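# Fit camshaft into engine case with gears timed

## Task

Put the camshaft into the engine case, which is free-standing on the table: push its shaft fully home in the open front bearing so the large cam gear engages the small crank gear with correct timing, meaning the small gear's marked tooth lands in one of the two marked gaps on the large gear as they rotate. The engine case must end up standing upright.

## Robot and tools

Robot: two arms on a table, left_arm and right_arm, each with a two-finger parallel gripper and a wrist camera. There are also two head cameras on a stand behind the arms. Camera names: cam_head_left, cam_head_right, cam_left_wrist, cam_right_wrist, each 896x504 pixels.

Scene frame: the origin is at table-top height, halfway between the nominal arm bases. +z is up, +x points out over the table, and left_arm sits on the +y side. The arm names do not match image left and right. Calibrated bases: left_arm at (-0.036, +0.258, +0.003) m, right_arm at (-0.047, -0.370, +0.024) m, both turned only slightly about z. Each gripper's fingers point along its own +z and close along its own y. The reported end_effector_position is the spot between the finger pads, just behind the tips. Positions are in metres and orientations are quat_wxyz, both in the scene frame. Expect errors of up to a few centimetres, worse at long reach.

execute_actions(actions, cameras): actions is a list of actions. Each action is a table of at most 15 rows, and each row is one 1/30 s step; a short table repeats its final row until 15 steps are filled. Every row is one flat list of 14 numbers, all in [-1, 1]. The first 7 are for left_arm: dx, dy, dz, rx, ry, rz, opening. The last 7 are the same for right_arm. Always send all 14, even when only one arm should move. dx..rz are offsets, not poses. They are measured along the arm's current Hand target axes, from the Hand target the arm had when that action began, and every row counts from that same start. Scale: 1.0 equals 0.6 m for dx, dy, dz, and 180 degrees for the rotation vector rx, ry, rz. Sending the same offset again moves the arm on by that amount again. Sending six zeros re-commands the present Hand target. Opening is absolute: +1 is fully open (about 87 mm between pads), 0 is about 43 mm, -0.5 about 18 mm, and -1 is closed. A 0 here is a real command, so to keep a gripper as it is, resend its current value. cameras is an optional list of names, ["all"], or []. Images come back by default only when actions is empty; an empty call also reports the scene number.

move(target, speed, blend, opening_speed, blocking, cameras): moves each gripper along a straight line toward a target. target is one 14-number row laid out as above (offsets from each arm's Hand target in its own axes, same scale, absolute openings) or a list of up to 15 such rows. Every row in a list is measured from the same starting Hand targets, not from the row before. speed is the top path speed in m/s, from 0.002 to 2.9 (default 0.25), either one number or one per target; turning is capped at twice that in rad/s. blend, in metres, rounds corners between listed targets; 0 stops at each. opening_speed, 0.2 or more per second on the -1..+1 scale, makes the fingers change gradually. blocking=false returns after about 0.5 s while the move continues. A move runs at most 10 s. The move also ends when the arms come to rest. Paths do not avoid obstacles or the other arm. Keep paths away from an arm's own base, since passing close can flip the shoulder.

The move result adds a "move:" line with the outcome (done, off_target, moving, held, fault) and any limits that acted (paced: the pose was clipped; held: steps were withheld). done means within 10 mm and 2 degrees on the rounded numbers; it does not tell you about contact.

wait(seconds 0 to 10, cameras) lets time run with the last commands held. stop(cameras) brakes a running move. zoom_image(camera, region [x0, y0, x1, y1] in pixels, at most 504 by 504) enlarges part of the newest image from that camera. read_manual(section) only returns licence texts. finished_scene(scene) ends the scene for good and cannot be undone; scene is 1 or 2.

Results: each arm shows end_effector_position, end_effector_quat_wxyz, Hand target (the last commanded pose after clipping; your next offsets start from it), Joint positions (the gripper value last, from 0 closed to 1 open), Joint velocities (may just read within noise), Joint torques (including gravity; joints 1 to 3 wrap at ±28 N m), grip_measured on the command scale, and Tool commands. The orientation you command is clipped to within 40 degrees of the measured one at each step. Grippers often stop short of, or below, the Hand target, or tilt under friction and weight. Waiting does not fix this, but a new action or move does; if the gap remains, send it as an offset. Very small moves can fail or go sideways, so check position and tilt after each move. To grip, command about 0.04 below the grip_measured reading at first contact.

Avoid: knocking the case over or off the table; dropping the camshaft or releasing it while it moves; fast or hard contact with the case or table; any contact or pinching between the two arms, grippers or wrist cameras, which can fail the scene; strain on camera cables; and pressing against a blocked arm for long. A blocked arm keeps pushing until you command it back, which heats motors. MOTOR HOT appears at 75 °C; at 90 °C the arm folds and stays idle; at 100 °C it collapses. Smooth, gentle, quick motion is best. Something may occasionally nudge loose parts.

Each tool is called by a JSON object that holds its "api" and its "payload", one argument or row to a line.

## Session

{"api": "execute_actions", "payload": {
  "actions": []
}}

Scene clock: 0.00 s.
left_arm: end_effector_position=(+0.3204, +0.2587, +0.0238) grip_measured=+0.983 end_effector_quat_wxyz=(+0.514, -0.072, +0.854, -0.026) | right_arm: end_effector_position=(+0.3368, -0.3941, +0.0649) grip_measured=+0.982 end_effector_quat_wxyz=(+0.550, +0.048, +0.833, -0.023)
Joint positions: left_arm=[0.05 1.513 0.343 0.68 -0.024 -0.147 0.991] | right_arm=[0 1.564 0.406 0.753 0.054 0.038 0.991]
Joint velocities: within noise
Joint torques (N m): no reading
Heat: left arm: 28 °C; right arm: 32 °C.
Hand target: left_arm +0.3242, +0.2587, +0.0292; +0.522, -0.072, +0.850, -0.026 | right_arm +0.3410, -0.3942, +0.0721; +0.560, +0.048, +0.827, -0.023
Tool commands: left_gripper/opening=+1.0 right_gripper/opening=+1.0

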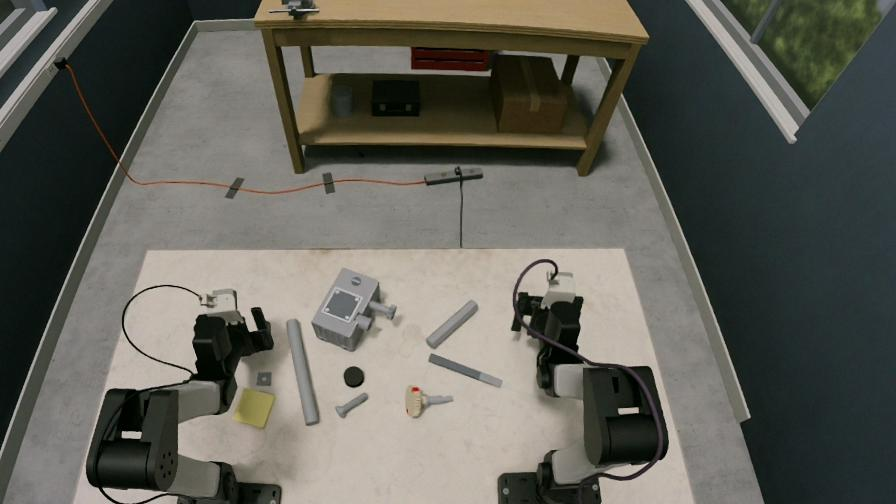

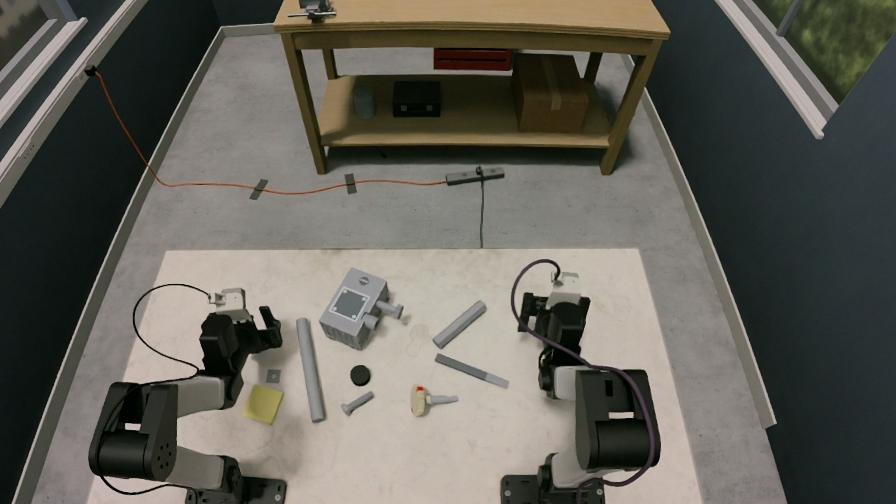

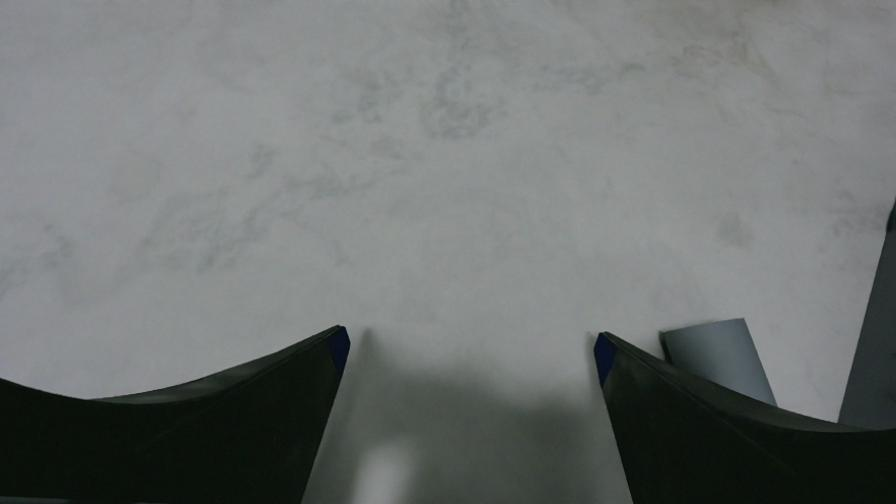

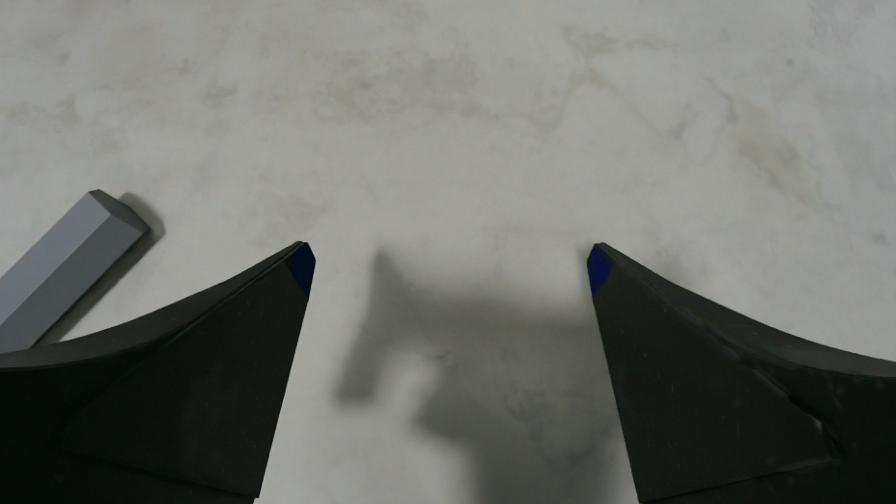

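{"api": "zoom_image", "payload": {
  "camera": "cam_head_left",
  "region": [290, 250, 500, 430]
}}

{"api": "zoom_image", "payload": {
  "camera": "cam_head_left",
  "region": [390, 370, 470, 430]
}}

{"api": "zoom_image", "payload": {
  "camera": "cam_head_right",
  "region": [310, 260, 410, 360]
}}

Scaled by 2.400 from the camera's 896x504 image, which has a finer 1280x720 frame.

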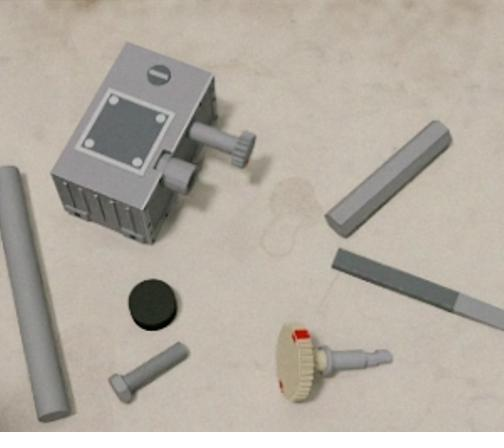

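Scaled by 6.300 from the camera's 896x504 image, which has a finer 1280x720 frame.

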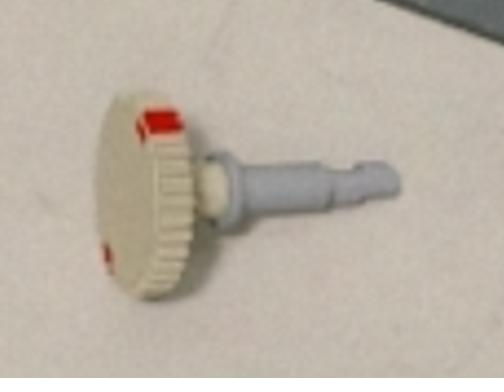

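Scaled by 5.040 from the camera's 896x504 image, which has a finer 1280x720 frame.

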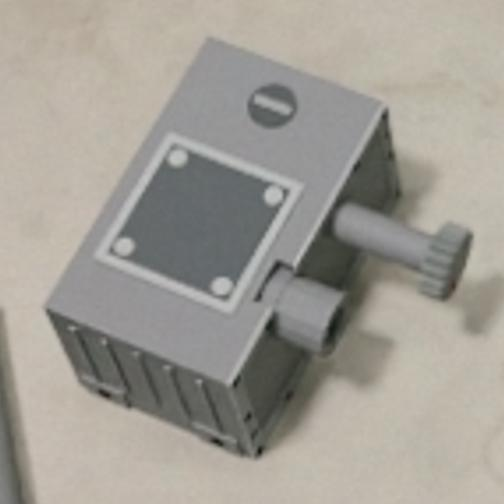

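{"api": "move", "payload": {
  "target": [0,0,0,0,0,0,0, 0.064,0.4205,-0.199,-0.101,0.024,0.451,-1],
  "speed": 0.3,
  "cameras": ["cam_right_wrist","cam_head_right"]
}}

Scene clock: 78.63 s.
left_arm: end_effector_position=(+0.3204, +0.2587, +0.0238) grip_measured=+0.000 end_effector_quat_wxyz=(+0.514, -0.072, +0.854, -0.026) | right_arm: end_effector_position=(+0.2358, -0.1410, +0.0620) grip_measured=-1.000 end_effector_quat_wxyz=(+0.410, +0.486, +0.644, +0.426)
Joint positions: left_arm=[0.05 1.513 0.343 0.68 -0.024 -0.147 0.5] | right_arm=[0.955 1.799 0.219 1.17 0.711 1.727 0]
Joint torques (N m): left_arm=[-0.44 -3.97 5.01 2.05 0.07 -0.01] | right_arm=[0.59 -3.29 4.82 3.03 0.41 0.14]
Heat: left arm: 34 °C; right arm: 36 °C.
Hand target: left_arm +0.3242, +0.2587, +0.0292; +0.522, -0.072, +0.850, -0.026 | right_arm +0.2430, -0.1304, +0.0849; +0.411, +0.491, +0.610, +0.467
Off the commanded pose: left_arm 0.007 m, 1 deg | right_arm 0.026 m, 6 deg.
move: off_target (right_arm)
Images, in order (width x height): cam_head_right 896x504, cam_right_wrist 896x504.

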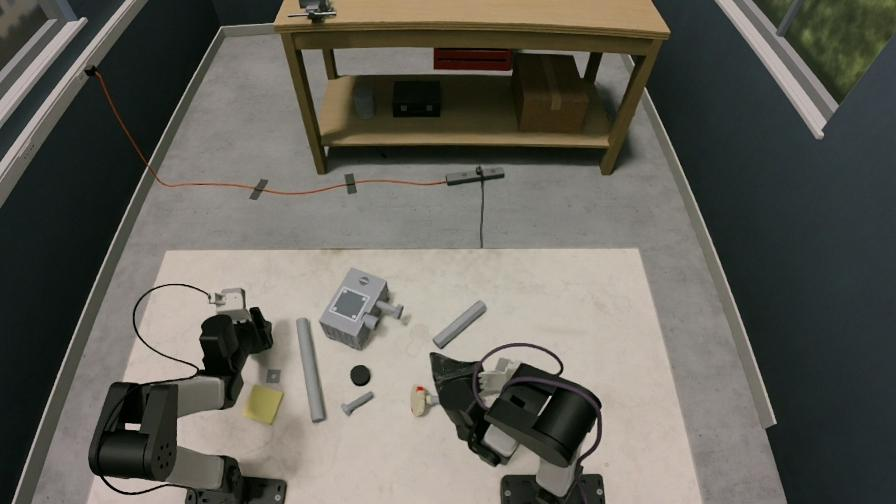

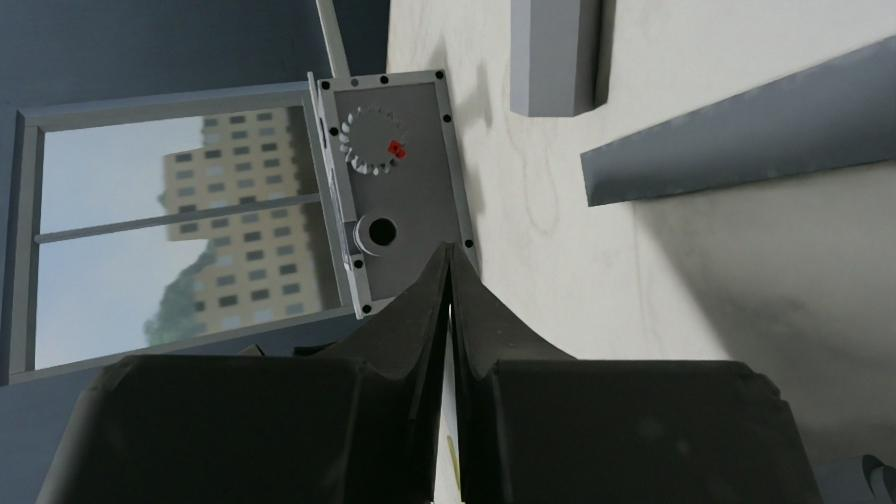

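{"api": "zoom_image", "payload": {
  "camera": "cam_right_wrist",
  "region": [300, 60, 500, 320]
}}

{"api": "zoom_image", "payload": {
  "camera": "cam_right_wrist",
  "region": [325, 95, 425, 195]
}}

Scaled by 1.938 from the camera's 896x504 image, which has a finer 1280x720 frame.

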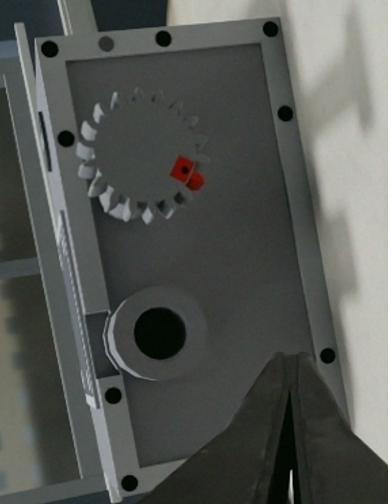

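Scaled by 5.040 from the camera's 896x504 image, which has a finer 1280x720 frame.

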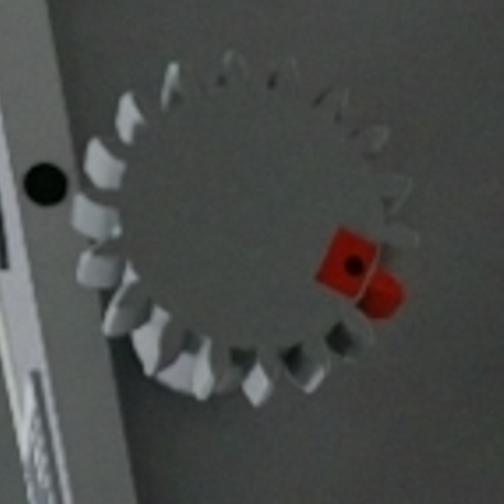

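{"api": "move", "payload": {
  "target": [
    [-0.112,-0.044,-0.211,0,0,0,0.3, -0.4,0.08,0,0,0,0,-1],
    [0.037,-0.588,-0.361,0.264,0.292,0.491,0.3,-0.4,0.08,0,0,0,0,-1]
  ],
  "speed": 0.3,
  "blend": 0.04,
  "cameras": ["cam_left_wrist","cam_head_right","cam_right_wrist"]
}}

Scene clock: 131.83 s.
left_arm: end_effector_position=(+0.1570, -0.0981, +0.1480) grip_measured=+0.300 end_effector_quat_wxyz=(+0.035, +0.704, +0.709, -0.004) | right_arm: end_effector_position=(+0.2888, -0.3570, +0.1313) grip_measured=-1.000 end_effector_quat_wxyz=(+0.394, +0.503, +0.611, +0.467)
Joint positions: left_arm=[-1.081 2.246 2.316 -1.572 -0.015 0.44 0.65] | right_arm=[-0.277 1.327 0.195 0.84 -0.482 1.421 0]
Joint torques (N m): left_arm=[-0.64 -8.16 6.49 0.47 0.24 0.06] | right_arm=[-0.8 -2.32 8.16 2.37 0.02 -0.17]
Heat: left arm: 33 °C; right arm: 40 °C.
Hand target: left_arm +0.1546, -0.0998, +0.1501; +0.000, +0.707, +0.707, +0.000 | right_arm +0.2963, -0.3623, +0.1419; +0.411, +0.491, +0.610, +0.467
Off the commanded pose: left_arm 0.004 m, 4 deg | right_arm 0.014 m, 2 deg.
joint sent to its limit (left arm) — joint 4 (wrist pitch), lower limit. The joint targets are off in orientation, not in position.
move: off_target (left_arm, right_arm)
Images, in order (width x height): cam_head_right 896x504, cam_left_wrist 896x504, cam_right_wrist 896x504.

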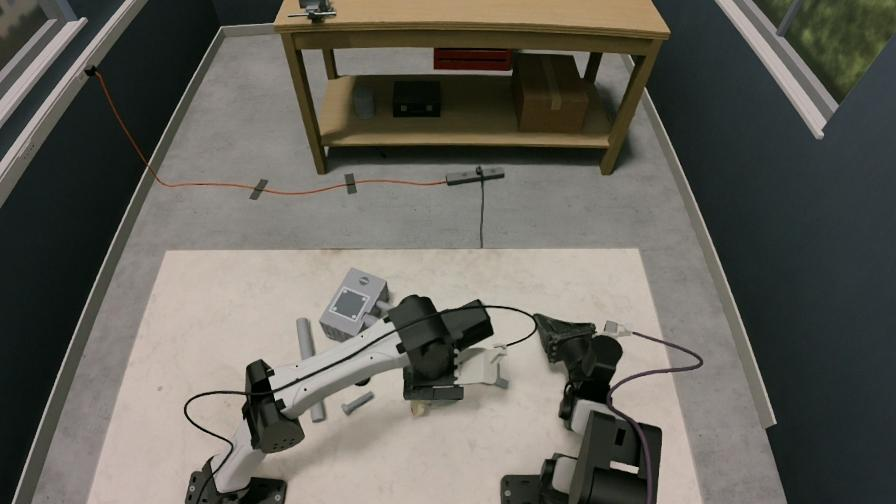

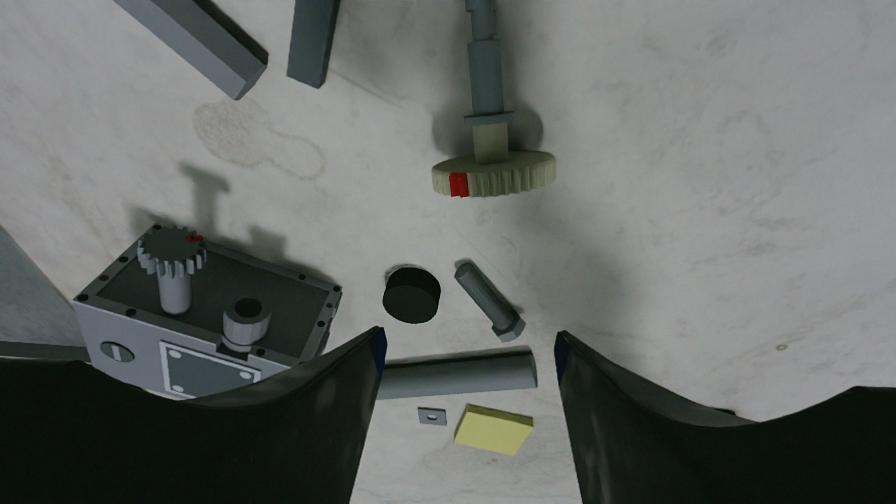

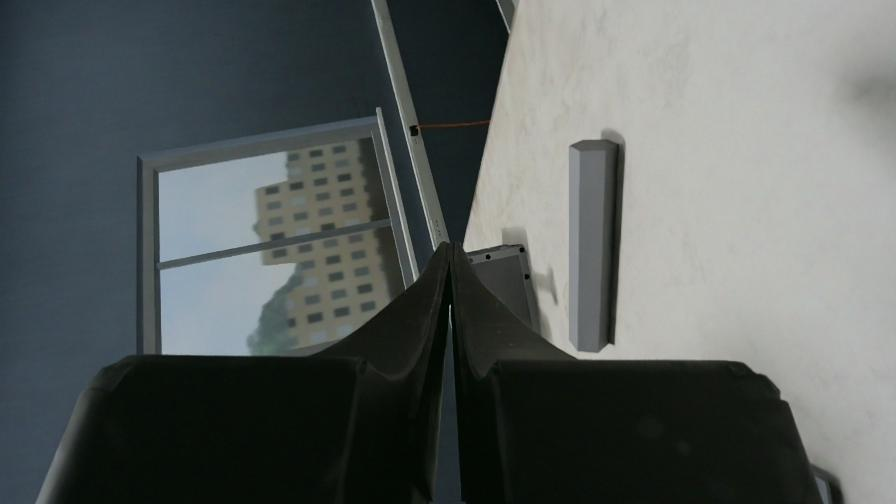

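{"api": "move", "payload": {
  "target": [-0.005,-0.010,0.14,0,0,-0.022,0.1, 0,0,0,0,0,0,-1],
  "speed": 0.2,
  "cameras": ["cam_left_wrist","cam_right_wrist"]
}}

Scene clock: 148.47 s.
left_arm: end_effector_position=(+0.1525, -0.0959, +0.0683) grip_measured=+0.100 end_effector_quat_wxyz=(-0.006, +0.681, +0.732, +0.008) | right_arm: end_effector_position=(+0.2888, -0.3570, +0.1313) grip_measured=-1.000 end_effector_quat_wxyz=(+0.394, +0.503, +0.611, +0.467)
Joint positions: left_arm=[-1.081 2.279 2.039 -1.348 -0.011 0.374 0.55] | right_arm=[-0.277 1.327 0.195 0.84 -0.482 1.421 0]
Joint torques (N m): left_arm=[-1.2 -8.96 4.85 0.64 0.23 -0.07] | right_arm=[-0.9 -2.33 8.16 2.37 0.03 -0.17]
Heat: left arm: 29 °C; right arm: 39 °C.
Hand target: left_arm +0.1485, -0.1027, +0.0662; +0.000, +0.683, +0.731, +0.000 | right_arm +0.2963, -0.3623, +0.1419; +0.411, +0.491, +0.610, +0.467
Off the commanded pose: left_arm 0.008 m, 1 deg | right_arm 0.014 m, 2 deg.
move: off_target (right_arm)
Images, in order (width x height): cam_left_wrist 896x504, cam_right_wrist 896x504.

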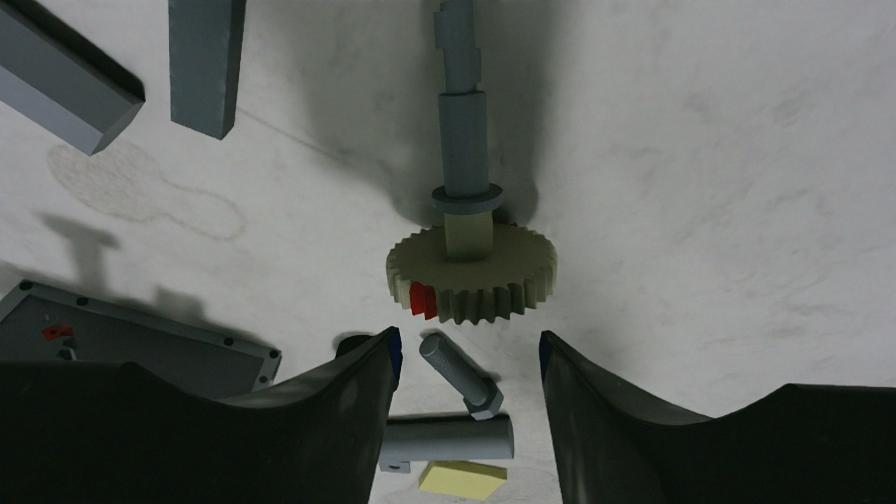

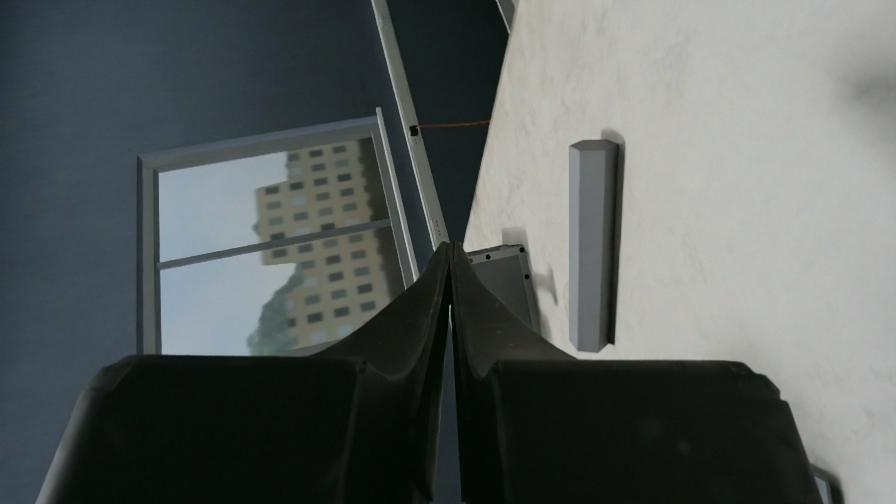

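{"api": "move", "payload": {
  "target": [-0.025,0,0.04,0,0,0,0.0, 0,0,0,0,0,0,-1],
  "speed": 0.15,
  "cameras": ["cam_left_wrist"]
}}

Scene clock: 155.23 s.
left_arm: end_effector_position=(+0.1518, -0.1015, +0.0589) grip_measured=+0.000 end_effector_quat_wxyz=(-0.007, +0.681, +0.732, +0.013) | right_arm: end_effector_position=(+0.2888, -0.3570, +0.1313) grip_measured=-1.000 end_effector_quat_wxyz=(+0.394, +0.503, +0.611, +0.467)
Joint positions: left_arm=[-1.09 2.311 2.054 -1.338 -0.018 0.365 0.5] | right_arm=[-0.277 1.327 0.195 0.84 -0.482 1.421 0]
Joint torques (N m): left_arm=[-1.39 -6.31 5.56 0.97 0.31 -0.1] | right_arm=[-0.87 -2.32 8.1 2.37 0.01 -0.18]
Heat: left arm: 28 °C; right arm: 38 °C.
Hand target: left_arm +0.1496, -0.1176, +0.0421; +0.000, +0.683, +0.731, +0.000 | right_arm +0.2963, -0.3623, +0.1419; +0.411, +0.491, +0.610, +0.467
Off the commanded pose: left_arm 0.023 m, 2 deg | right_arm 0.014 m, 2 deg.
move: off_target (left_arm, right_arm)
Images, in order (width x height): cam_left_wrist 896x504.

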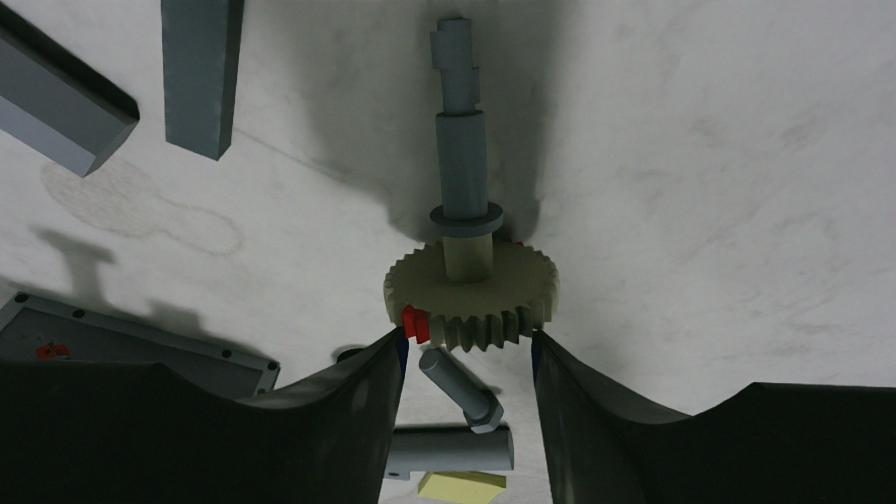

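{"api": "move", "payload": {
  "target": [-0.025,0,0.025,0,0,0,0.0, 0,0,0,0,0,0,-1],
  "speed": 0.15,
  "cameras": ["cam_left_wrist"]
}}

Scene clock: 163.00 s.
left_arm: end_effector_position=(+0.1517, -0.1058, +0.0585) grip_measured=+0.000 end_effector_quat_wxyz=(-0.015, +0.681, +0.732, +0.025) | right_arm: end_effector_position=(+0.2888, -0.3570, +0.1313) grip_measured=-1.000 end_effector_quat_wxyz=(+0.394, +0.503, +0.611, +0.467)
Joint positions: left_arm=[-1.101 2.36 2.133 -1.389 -0.034 0.353 0.5] | right_arm=[-0.277 1.327 0.195 0.84 -0.482 1.421 0]
Joint torques (N m): left_arm=[-1.47 -5.08 4.56 1.43 0.45 -0.08] | right_arm=[-0.87 -2.21 8.08 2.36 0.05 -0.17]
Heat: left arm: 28 °C; right arm: 38 °C.
Hand target: left_arm +0.1506, -0.1327, +0.0271; +0.000, +0.683, +0.731, +0.000 | right_arm +0.2963, -0.3623, +0.1419; +0.411, +0.491, +0.610, +0.467
Off the commanded pose: left_arm 0.041 m, 3 deg | right_arm 0.014 m, 2 deg.
move: off_target (left_arm, right_arm)
Images, in order (width x height): cam_left_wrist 896x504.

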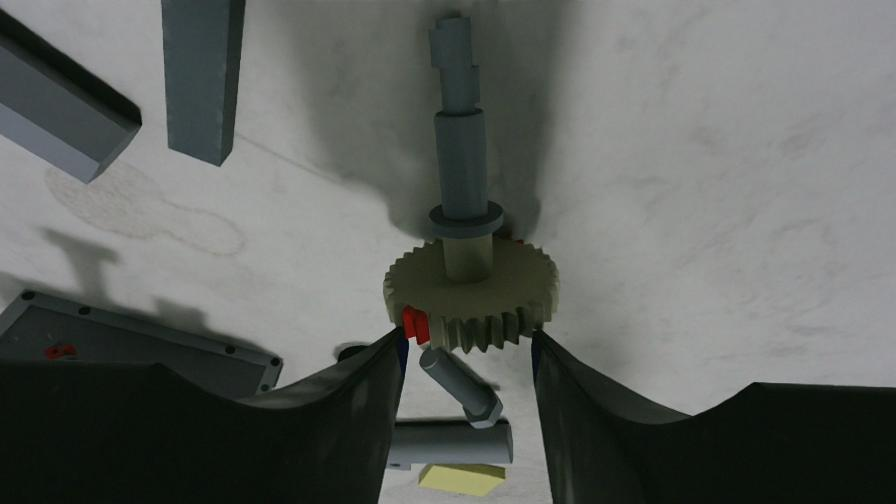

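{"api": "move", "payload": {
  "target": [
    [0,0,-0.1,0,0,0,0,0,0,0,0,0,0,-1],
    [-0.035,0,-0.09,0,0,0,0.0, 0,0,0,0,0,0,-1]
  ],
  "speed": 0.15,
  "cameras": ["cam_left_wrist"]
}}

Scene clock: 169.50 s.
left_arm: end_effector_position=(+0.1565, -0.1518, +0.0803) grip_measured=+0.000 end_effector_quat_wxyz=(+0.019, +0.684, +0.730, -0.002) | right_arm: end_effector_position=(+0.2888, -0.3570, +0.1313) grip_measured=-1.000 end_effector_quat_wxyz=(+0.394, +0.503, +0.611, +0.467)
Joint positions: left_arm=[-1.123 2.558 2.595 -1.571 -0.012 0.339 0.5] | right_arm=[-0.277 1.327 0.195 0.84 -0.482 1.421 0]
Joint torques (N m): left_arm=[-0.85 -9.52 6.53 0.37 0.22 -0.06] | right_arm=[-0.92 -2.18 8.23 2.37 0.01 -0.19]
Heat: left arm: 28 °C; right arm: 38 °C.
Hand target: left_arm +0.1521, -0.1536, +0.0812; +0.000, +0.683, +0.731, +0.000 | right_arm +0.2963, -0.3623, +0.1419; +0.411, +0.491, +0.610, +0.467
Off the commanded pose: left_arm 0.005 m, 2 deg | right_arm 0.014 m, 2 deg.
joint sent to its limit (left arm) — joint 4 (wrist pitch), lower limit. The joint targets still meet the commanded pose.
move: off_target (right_arm)
Images, in order (width x height): cam_left_wrist 896x504.

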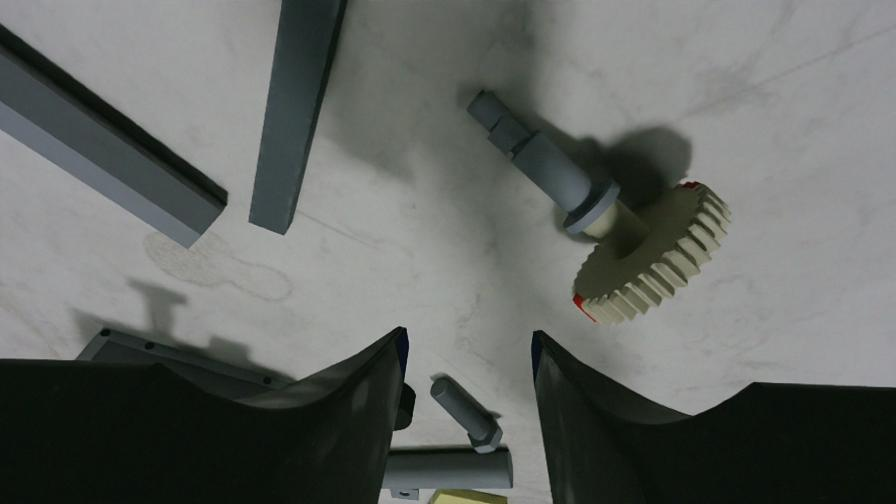

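{"api": "move", "payload": {
  "target": [-0.018,-0.056,-0.033,0,0,-0.294,0.0, 0,0,0,0,0,0,-1],
  "speed": 0.2,
  "cameras": ["cam_left_wrist","cam_head_left"]
}}

Scene clock: 191.37 s.
left_arm: end_effector_position=(+0.1228, -0.1683, +0.0822) grip_measured=+0.000 end_effector_quat_wxyz=(+0.014, +0.287, +0.958, -0.010) | right_arm: end_effector_position=(+0.2888, -0.3570, +0.1313) grip_measured=-1.000 end_effector_quat_wxyz=(+0.394, +0.503, +0.611, +0.467)
Joint positions: left_arm=[-1.123 2.546 2.58 -1.573 -0.009 -0.585 0.5] | right_arm=[-0.277 1.327 0.195 0.84 -0.482 1.421 0]
Joint torques (N m): left_arm=[-0.49 -13.46 4.41 0.39 0.16 -0.08] | right_arm=[-0.81 -2.3 8.12 2.37 0.02 -0.16]
Heat: left arm: 29 °C; right arm: 38 °C.
Hand target: left_arm +0.1193, -0.1667, +0.1010; +0.000, +0.285, +0.958, +0.000 | right_arm +0.2963, -0.3623, +0.1419; +0.411, +0.491, +0.610, +0.467
Off the commanded pose: left_arm 0.019 m, 2 deg | right_arm 0.014 m, 2 deg.
joint sent to its limit (left arm) — joint 4 (wrist pitch), lower limit. The joint targets are off in orientation, not in position.
move: off_target (left_arm, right_arm)
Images, in order (width x height): cam_head_left 896x504, cam_left_wrist 896x504.

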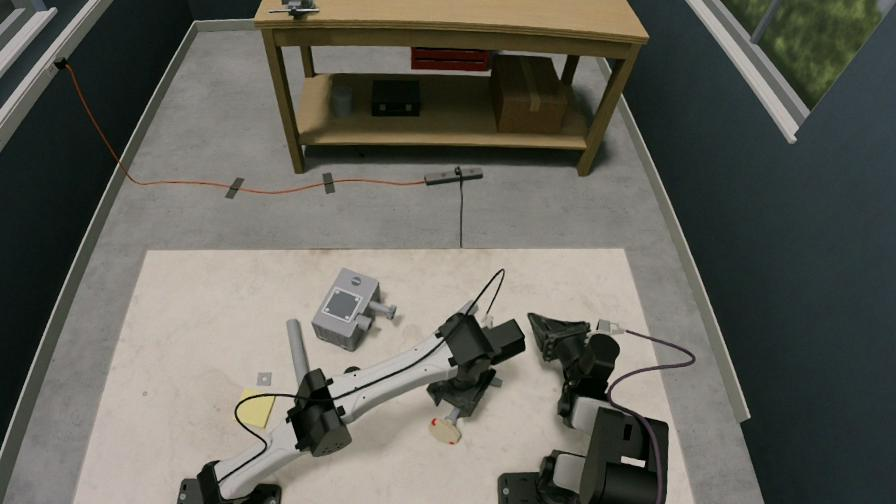

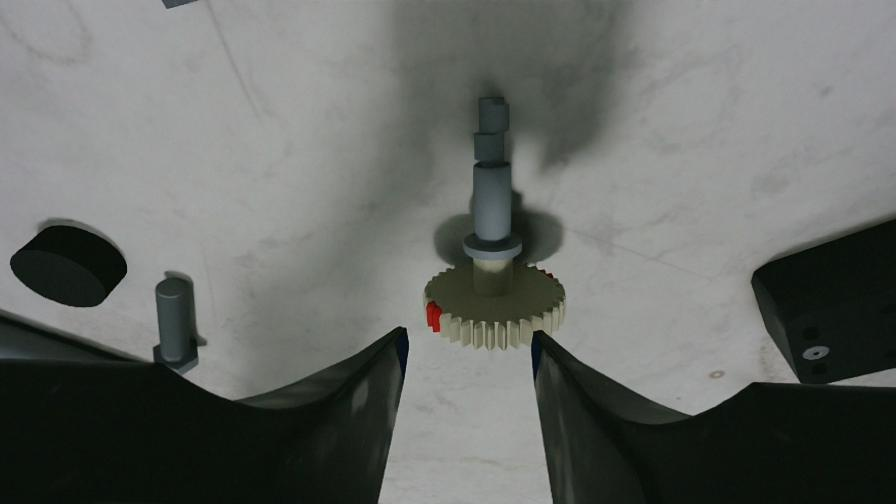

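{"api": "move", "payload": {
  "target": [0.017,-0.013,0.06,0,0,0,0.0, 0,0,0,0,0,0,-1],
  "speed": 0.15,
  "cameras": ["cam_left_wrist"]
}}

Scene clock: 213.83 s.
left_arm: end_effector_position=(+0.1090, -0.1616, +0.0556) grip_measured=+0.000 end_effector_quat_wxyz=(-0.009, +0.286, +0.958, +0.017) | right_arm: end_effector_position=(+0.2888, -0.3570, +0.1313) grip_measured=-1.000 end_effector_quat_wxyz=(+0.394, +0.503, +0.611, +0.467)
Joint positions: left_arm=[-1.144 2.544 2.459 -1.524 -0.008 -0.608 0.5] | right_arm=[-0.277 1.327 0.195 0.84 -0.482 1.421 0]
Joint torques (N m): left_arm=[-0.96 -12.16 4.45 0.55 0.12 -0.07] | right_arm=[-0.9 -2.32 8.14 2.36 0.03 -0.17]
Heat: left arm: 33 °C; right arm: 38 °C.
Hand target: left_arm +0.1064, -0.1676, +0.0649; +0.000, +0.286, +0.958, +0.000 | right_arm +0.2963, -0.3623, +0.1419; +0.411, +0.491, +0.610, +0.467
Off the commanded pose: left_arm 0.011 m, 2 deg | right_arm 0.014 m, 2 deg.
move: off_target (left_arm, right_arm)
Images, in order (width x height): cam_left_wrist 896x504.

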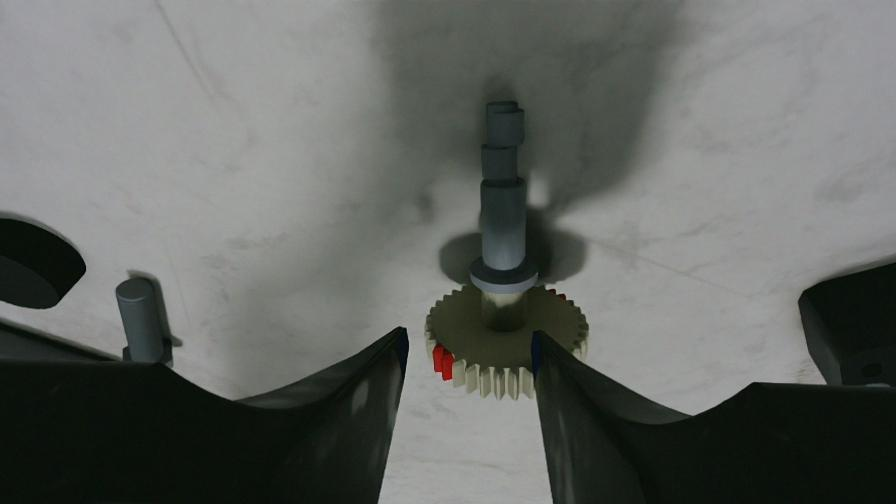

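{"api": "move", "payload": {
  "target": [0.013,-0.017,0.04,0,0,0,-0.1, 0,0,0,0,0,0,-1],
  "speed": 0.12,
  "cameras": ["cam_left_wrist"]
}}

Scene clock: 223.13 s.
left_arm: end_effector_position=(+0.0940, -0.1637, +0.0236) grip_measured=-0.100 end_effector_quat_wxyz=(-0.018, +0.287, +0.958, +0.025) | right_arm: end_effector_position=(+0.2888, -0.3570, +0.1313) grip_measured=-1.000 end_effector_quat_wxyz=(+0.394, +0.503, +0.611, +0.467)
Joint positions: left_arm=[-1.172 2.538 2.316 -1.409 -0.001 -0.635 0.45] | right_arm=[-0.277 1.327 0.195 0.84 -0.482 1.421 0]
Joint torques (N m): left_arm=[-0.8 -13.74 4.48 0.52 0.06 -0.07] | right_arm=[-0.84 -2.29 8.14 2.36 0.03 -0.16]
Heat: left arm: 37 °C; right arm: 38 °C.
Hand target: left_arm +0.0943, -0.1719, +0.0410; +0.000, +0.285, +0.958, +0.000 | right_arm +0.2963, -0.3623, +0.1419; +0.411, +0.491, +0.610, +0.467
Off the commanded pose: left_arm 0.019 m, 3 deg | right_arm 0.014 m, 2 deg.
move: off_target (left_arm, right_arm)
Images, in order (width x height): cam_left_wrist 896x504.

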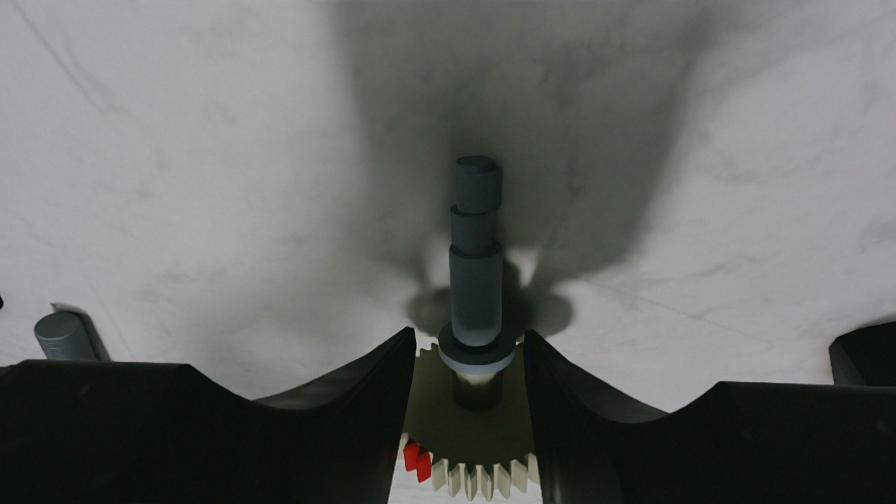

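{"api": "move", "payload": {
  "target": [0.004,-0.004,0.02,0,0,0,-0.2, 0,0,0,0,0,0,-1],
  "speed": 0.1,
  "cameras": ["cam_left_wrist"]
}}

{"api": "zoom_image", "payload": {
  "camera": "cam_left_wrist",
  "region": [350, 230, 600, 430]
}}

Scene clock: 230.07 s.
left_arm: end_effector_position=(+0.0919, -0.1635, +0.0113) grip_measured=-0.200 end_effector_quat_wxyz=(-0.018, +0.285, +0.958, +0.025) | right_arm: end_effector_position=(+0.2888, -0.3570, +0.1313) grip_measured=-1.000 end_effector_quat_wxyz=(+0.394, +0.503, +0.611, +0.467)
Joint positions: left_arm=[-1.176 2.533 2.257 -1.357 -0.001 -0.641 0.4] | right_arm=[-0.277 1.327 0.195 0.84 -0.482 1.421 0]
Joint torques (N m): left_arm=[-1.02 -13.72 4.49 0.55 0.06 -0.08] | right_arm=[-0.87 -2.29 8.16 2.37 0.04 -0.18]
Heat: left arm: 40 °C; right arm: 38 °C.
Hand target: left_arm +0.0910, -0.1726, +0.0289; +0.000, +0.286, +0.958, +0.000 | right_arm +0.2963, -0.3623, +0.1419; +0.411, +0.491, +0.610, +0.467
Off the commanded pose: left_arm 0.020 m, 3 deg | right_arm 0.014 m, 2 deg.
move: off_target (left_arm, right_arm)
Images, in order (width x height): cam_left_wrist 896x504.

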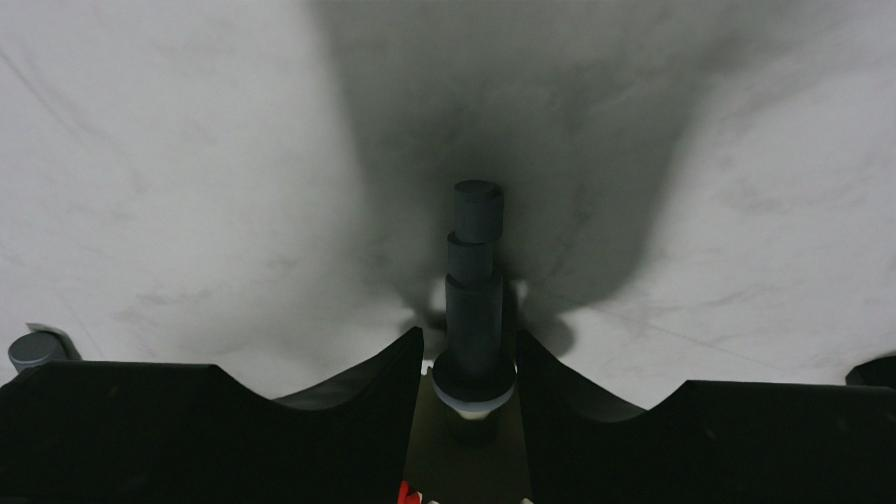

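Scaled by 2.016 from the camera's 896x504 image, which has a finer 1280x720 frame.

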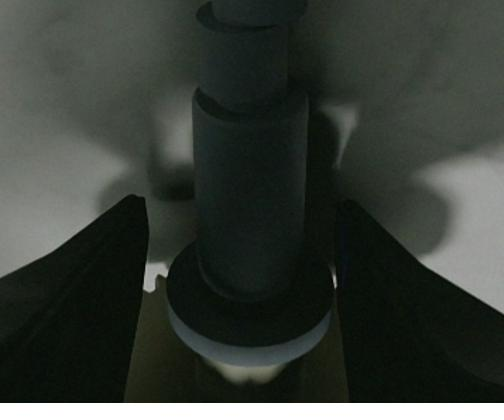

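{"api": "move", "payload": {
  "target": [0,0,0,0,0,0,-0.7, 0,0,0,0,0,0,-1],
  "opening_speed": 0.5,
  "cameras": ["cam_left_wrist"]
}}

Scene clock: 236.30 s.
left_arm: end_effector_position=(+0.0920, -0.1638, +0.0113) grip_measured=-0.374 end_effector_quat_wxyz=(-0.017, +0.285, +0.958, +0.024) | right_arm: end_effector_position=(+0.2888, -0.3570, +0.1313) grip_measured=-1.000 end_effector_quat_wxyz=(+0.394, +0.503, +0.611, +0.467)
Joint positions: left_arm=[-1.176 2.533 2.257 -1.356 -0.001 -0.642 0.313] | right_arm=[-0.277 1.327 0.195 0.84 -0.482 1.421 0]
Joint torques (N m): left_arm=[-1.01 -13.75 4.51 0.53 0.06 -0.06] | right_arm=[-0.88 -2.24 8.09 2.39 0 -0.17]
Heat: left arm: 42 °C; right arm: 38 °C.
Hand target: left_arm +0.0910, -0.1725, +0.0289; +0.000, +0.286, +0.958, +0.000 | right_arm +0.2963, -0.3623, +0.1419; +0.411, +0.491, +0.610, +0.467
Off the commanded pose: left_arm 0.020 m, 3 deg | right_arm 0.014 m, 2 deg.
move: off_target (left_arm, right_arm)
Images, in order (width x height): cam_left_wrist 896x504.

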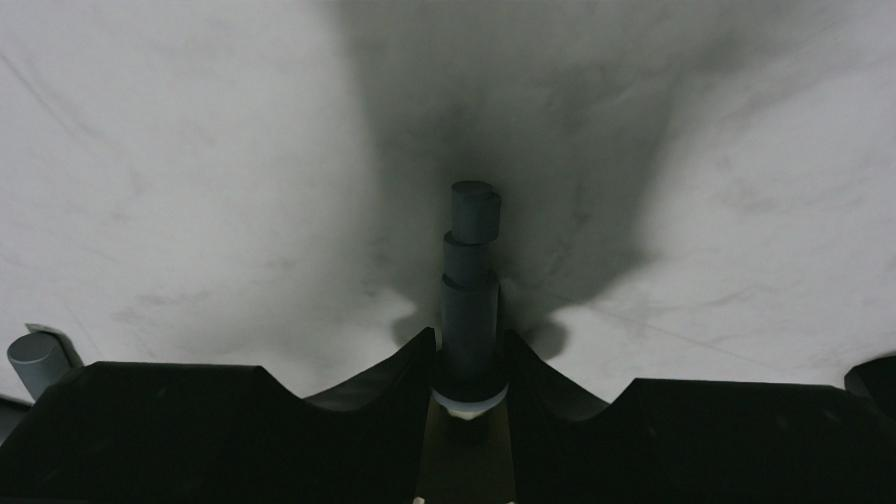

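{"api": "move", "payload": {
  "target": [
    [0,0,0,0,0,0,-0.1, 0,0,0,0,0,0,-1],
    [-0.022,0,0,0,0,0,-0.1, 0,0,0,0,0,0,-1]
  ],
  "speed": 0.1,
  "cameras": ["cam_left_wrist"]
}}

Scene clock: 242.10 s.
left_arm: end_effector_position=(+0.0985, -0.1813, +0.0290) grip_measured=-0.100 end_effector_quat_wxyz=(+0.003, +0.286, +0.958, -0.003) | right_arm: end_effector_position=(+0.2888, -0.3570, +0.1313) grip_measured=-1.000 end_effector_quat_wxyz=(+0.394, +0.503, +0.611, +0.467)
Joint positions: left_arm=[-1.176 2.548 2.367 -1.382 -0.001 -0.64 0.45] | right_arm=[-0.277 1.327 0.195 0.84 -0.482 1.421 0]
Joint torques (N m): left_arm=[0.24 -9.5 6.67 0.32 0.06 0.05] | right_arm=[-0.84 -2.29 8.2 2.37 0.02 -0.16]
Heat: left arm: 43 °C; right arm: 38 °C.
Hand target: left_arm +0.1020, -0.1798, +0.0289; +0.000, +0.286, +0.958, +0.000 | right_arm +0.2963, -0.3623, +0.1419; +0.411, +0.491, +0.610, +0.467
Off the commanded pose: left_arm 0.004 m, 0 deg | right_arm 0.014 m, 2 deg.
move: off_target (right_arm)
Images, in order (width x height): cam_left_wrist 896x504.

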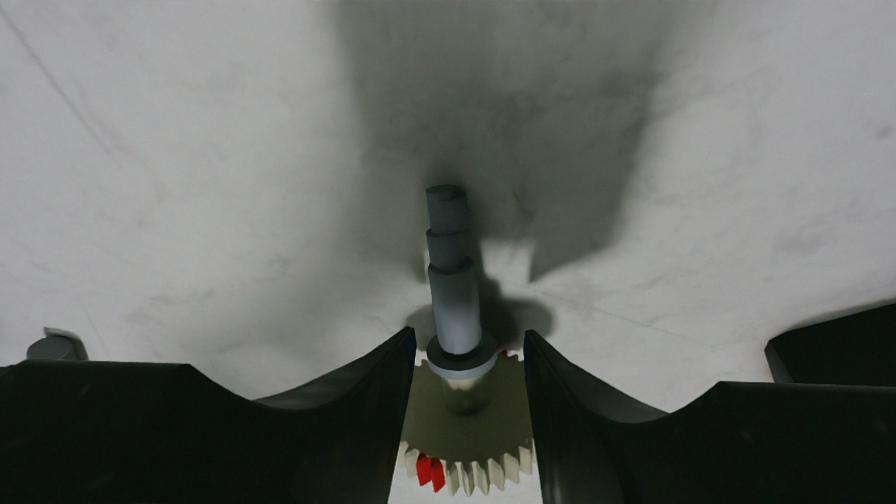

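{"api": "move", "payload": {
  "target": [0,-0.002,0.045,0,0,0.01,-0.1, 0,0,0,0,0,0,-1],
  "speed": 0.1,
  "cameras": ["cam_left_wrist"]
}}

Scene clock: 251.73 s.
left_arm: end_effector_position=(+0.0989, -0.1786, +0.0075) grip_measured=-0.100 end_effector_quat_wxyz=(-0.002, +0.299, +0.954, +0.003) | right_arm: end_effector_position=(+0.2888, -0.3570, +0.1313) grip_measured=-1.000 end_effector_quat_wxyz=(+0.394, +0.503, +0.611, +0.467)
Joint positions: left_arm=[-1.175 2.559 2.299 -1.319 -0.001 -0.612 0.45] | right_arm=[-0.277 1.327 0.195 0.84 -0.482 1.421 0]
Joint torques (N m): left_arm=[-0.13 -9.7 4.74 0.64 0.06 0.06] | right_arm=[-0.8 -2.33 8.17 2.38 0.02 -0.17]
Heat: left arm: 43 °C; right arm: 38 °C.
Hand target: left_arm +0.1014, -0.1808, +0.0019; +0.000, +0.300, +0.954, +0.000 | right_arm +0.2963, -0.3623, +0.1419; +0.411, +0.491, +0.610, +0.467
Off the commanded pose: left_arm 0.006 m, 0 deg | right_arm 0.014 m, 2 deg.
move: off_target (right_arm)
Images, in order (width x height): cam_left_wrist 896x504.

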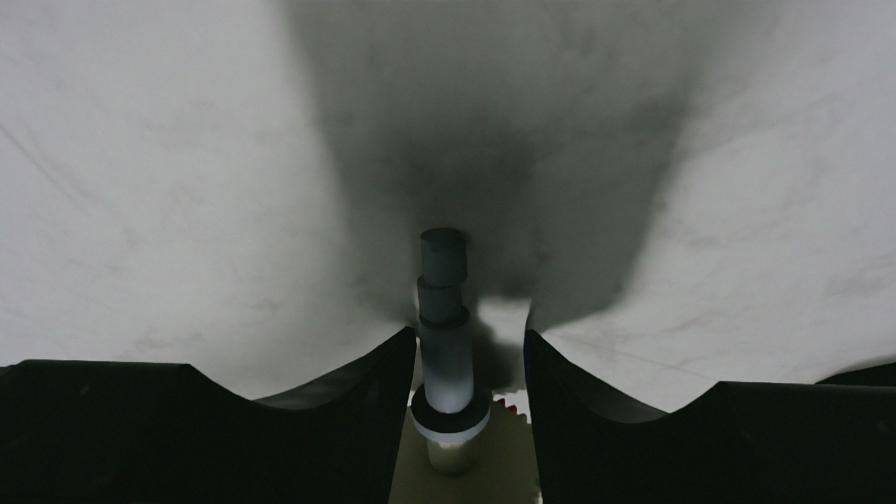

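{"api": "move", "payload": {
  "target": [
    [0,0.012,0,0,0,0,-0.1, 0,0,0,0,0,0,-1],
    [0,0.012,0,0,0,0,-0.8, 0,0,0,0,0,0,-1]
  ],
  "speed": 0.1,
  "opening_speed": 0.5,
  "cameras": ["cam_left_wrist"]
}}

Scene clock: 259.83 s.
left_arm: end_effector_position=(+0.1024, -0.1714, +0.0045) grip_measured=-0.572 end_effector_quat_wxyz=(-0.007, +0.301, +0.954, +0.009) | right_arm: end_effector_position=(+0.2888, -0.3570, +0.1313) grip_measured=-1.000 end_effector_quat_wxyz=(+0.394, +0.503, +0.611, +0.467)
Joint positions: left_arm=[-1.163 2.548 2.266 -1.311 0.001 -0.596 0.214] | right_arm=[-0.277 1.327 0.195 0.84 -0.482 1.421 0]
Joint torques (N m): left_arm=[-0.14 -10.78 3.59 0.75 0.04 0.02] | right_arm=[-0.85 -2.26 8.16 2.37 0.03 -0.14]
Heat: left arm: 42 °C; right arm: 37 °C.
Hand target: left_arm +0.1055, -0.1749, +0.0020; +0.000, +0.300, +0.954, +0.000 | right_arm +0.2963, -0.3623, +0.1419; +0.411, +0.491, +0.610, +0.467
Off the commanded pose: left_arm 0.005 m, 1 deg | right_arm 0.014 m, 2 deg.
move: off_target (right_arm)
Images, in order (width x height): cam_left_wrist 896x504.

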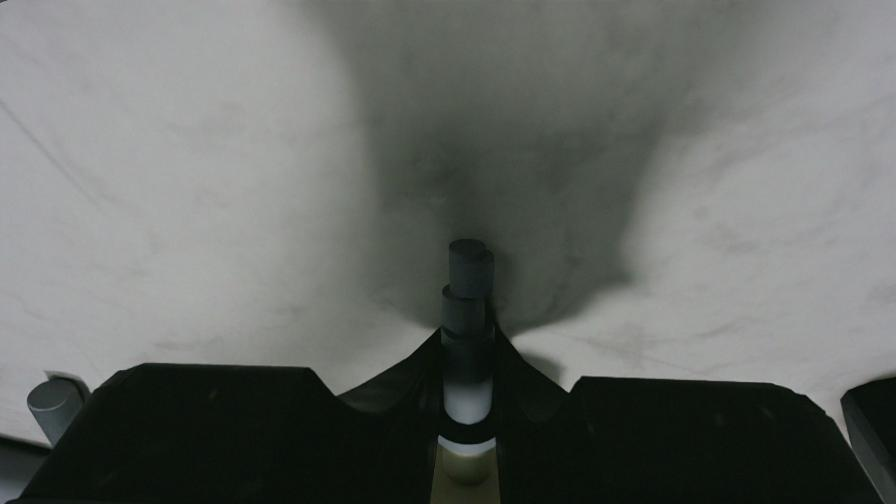

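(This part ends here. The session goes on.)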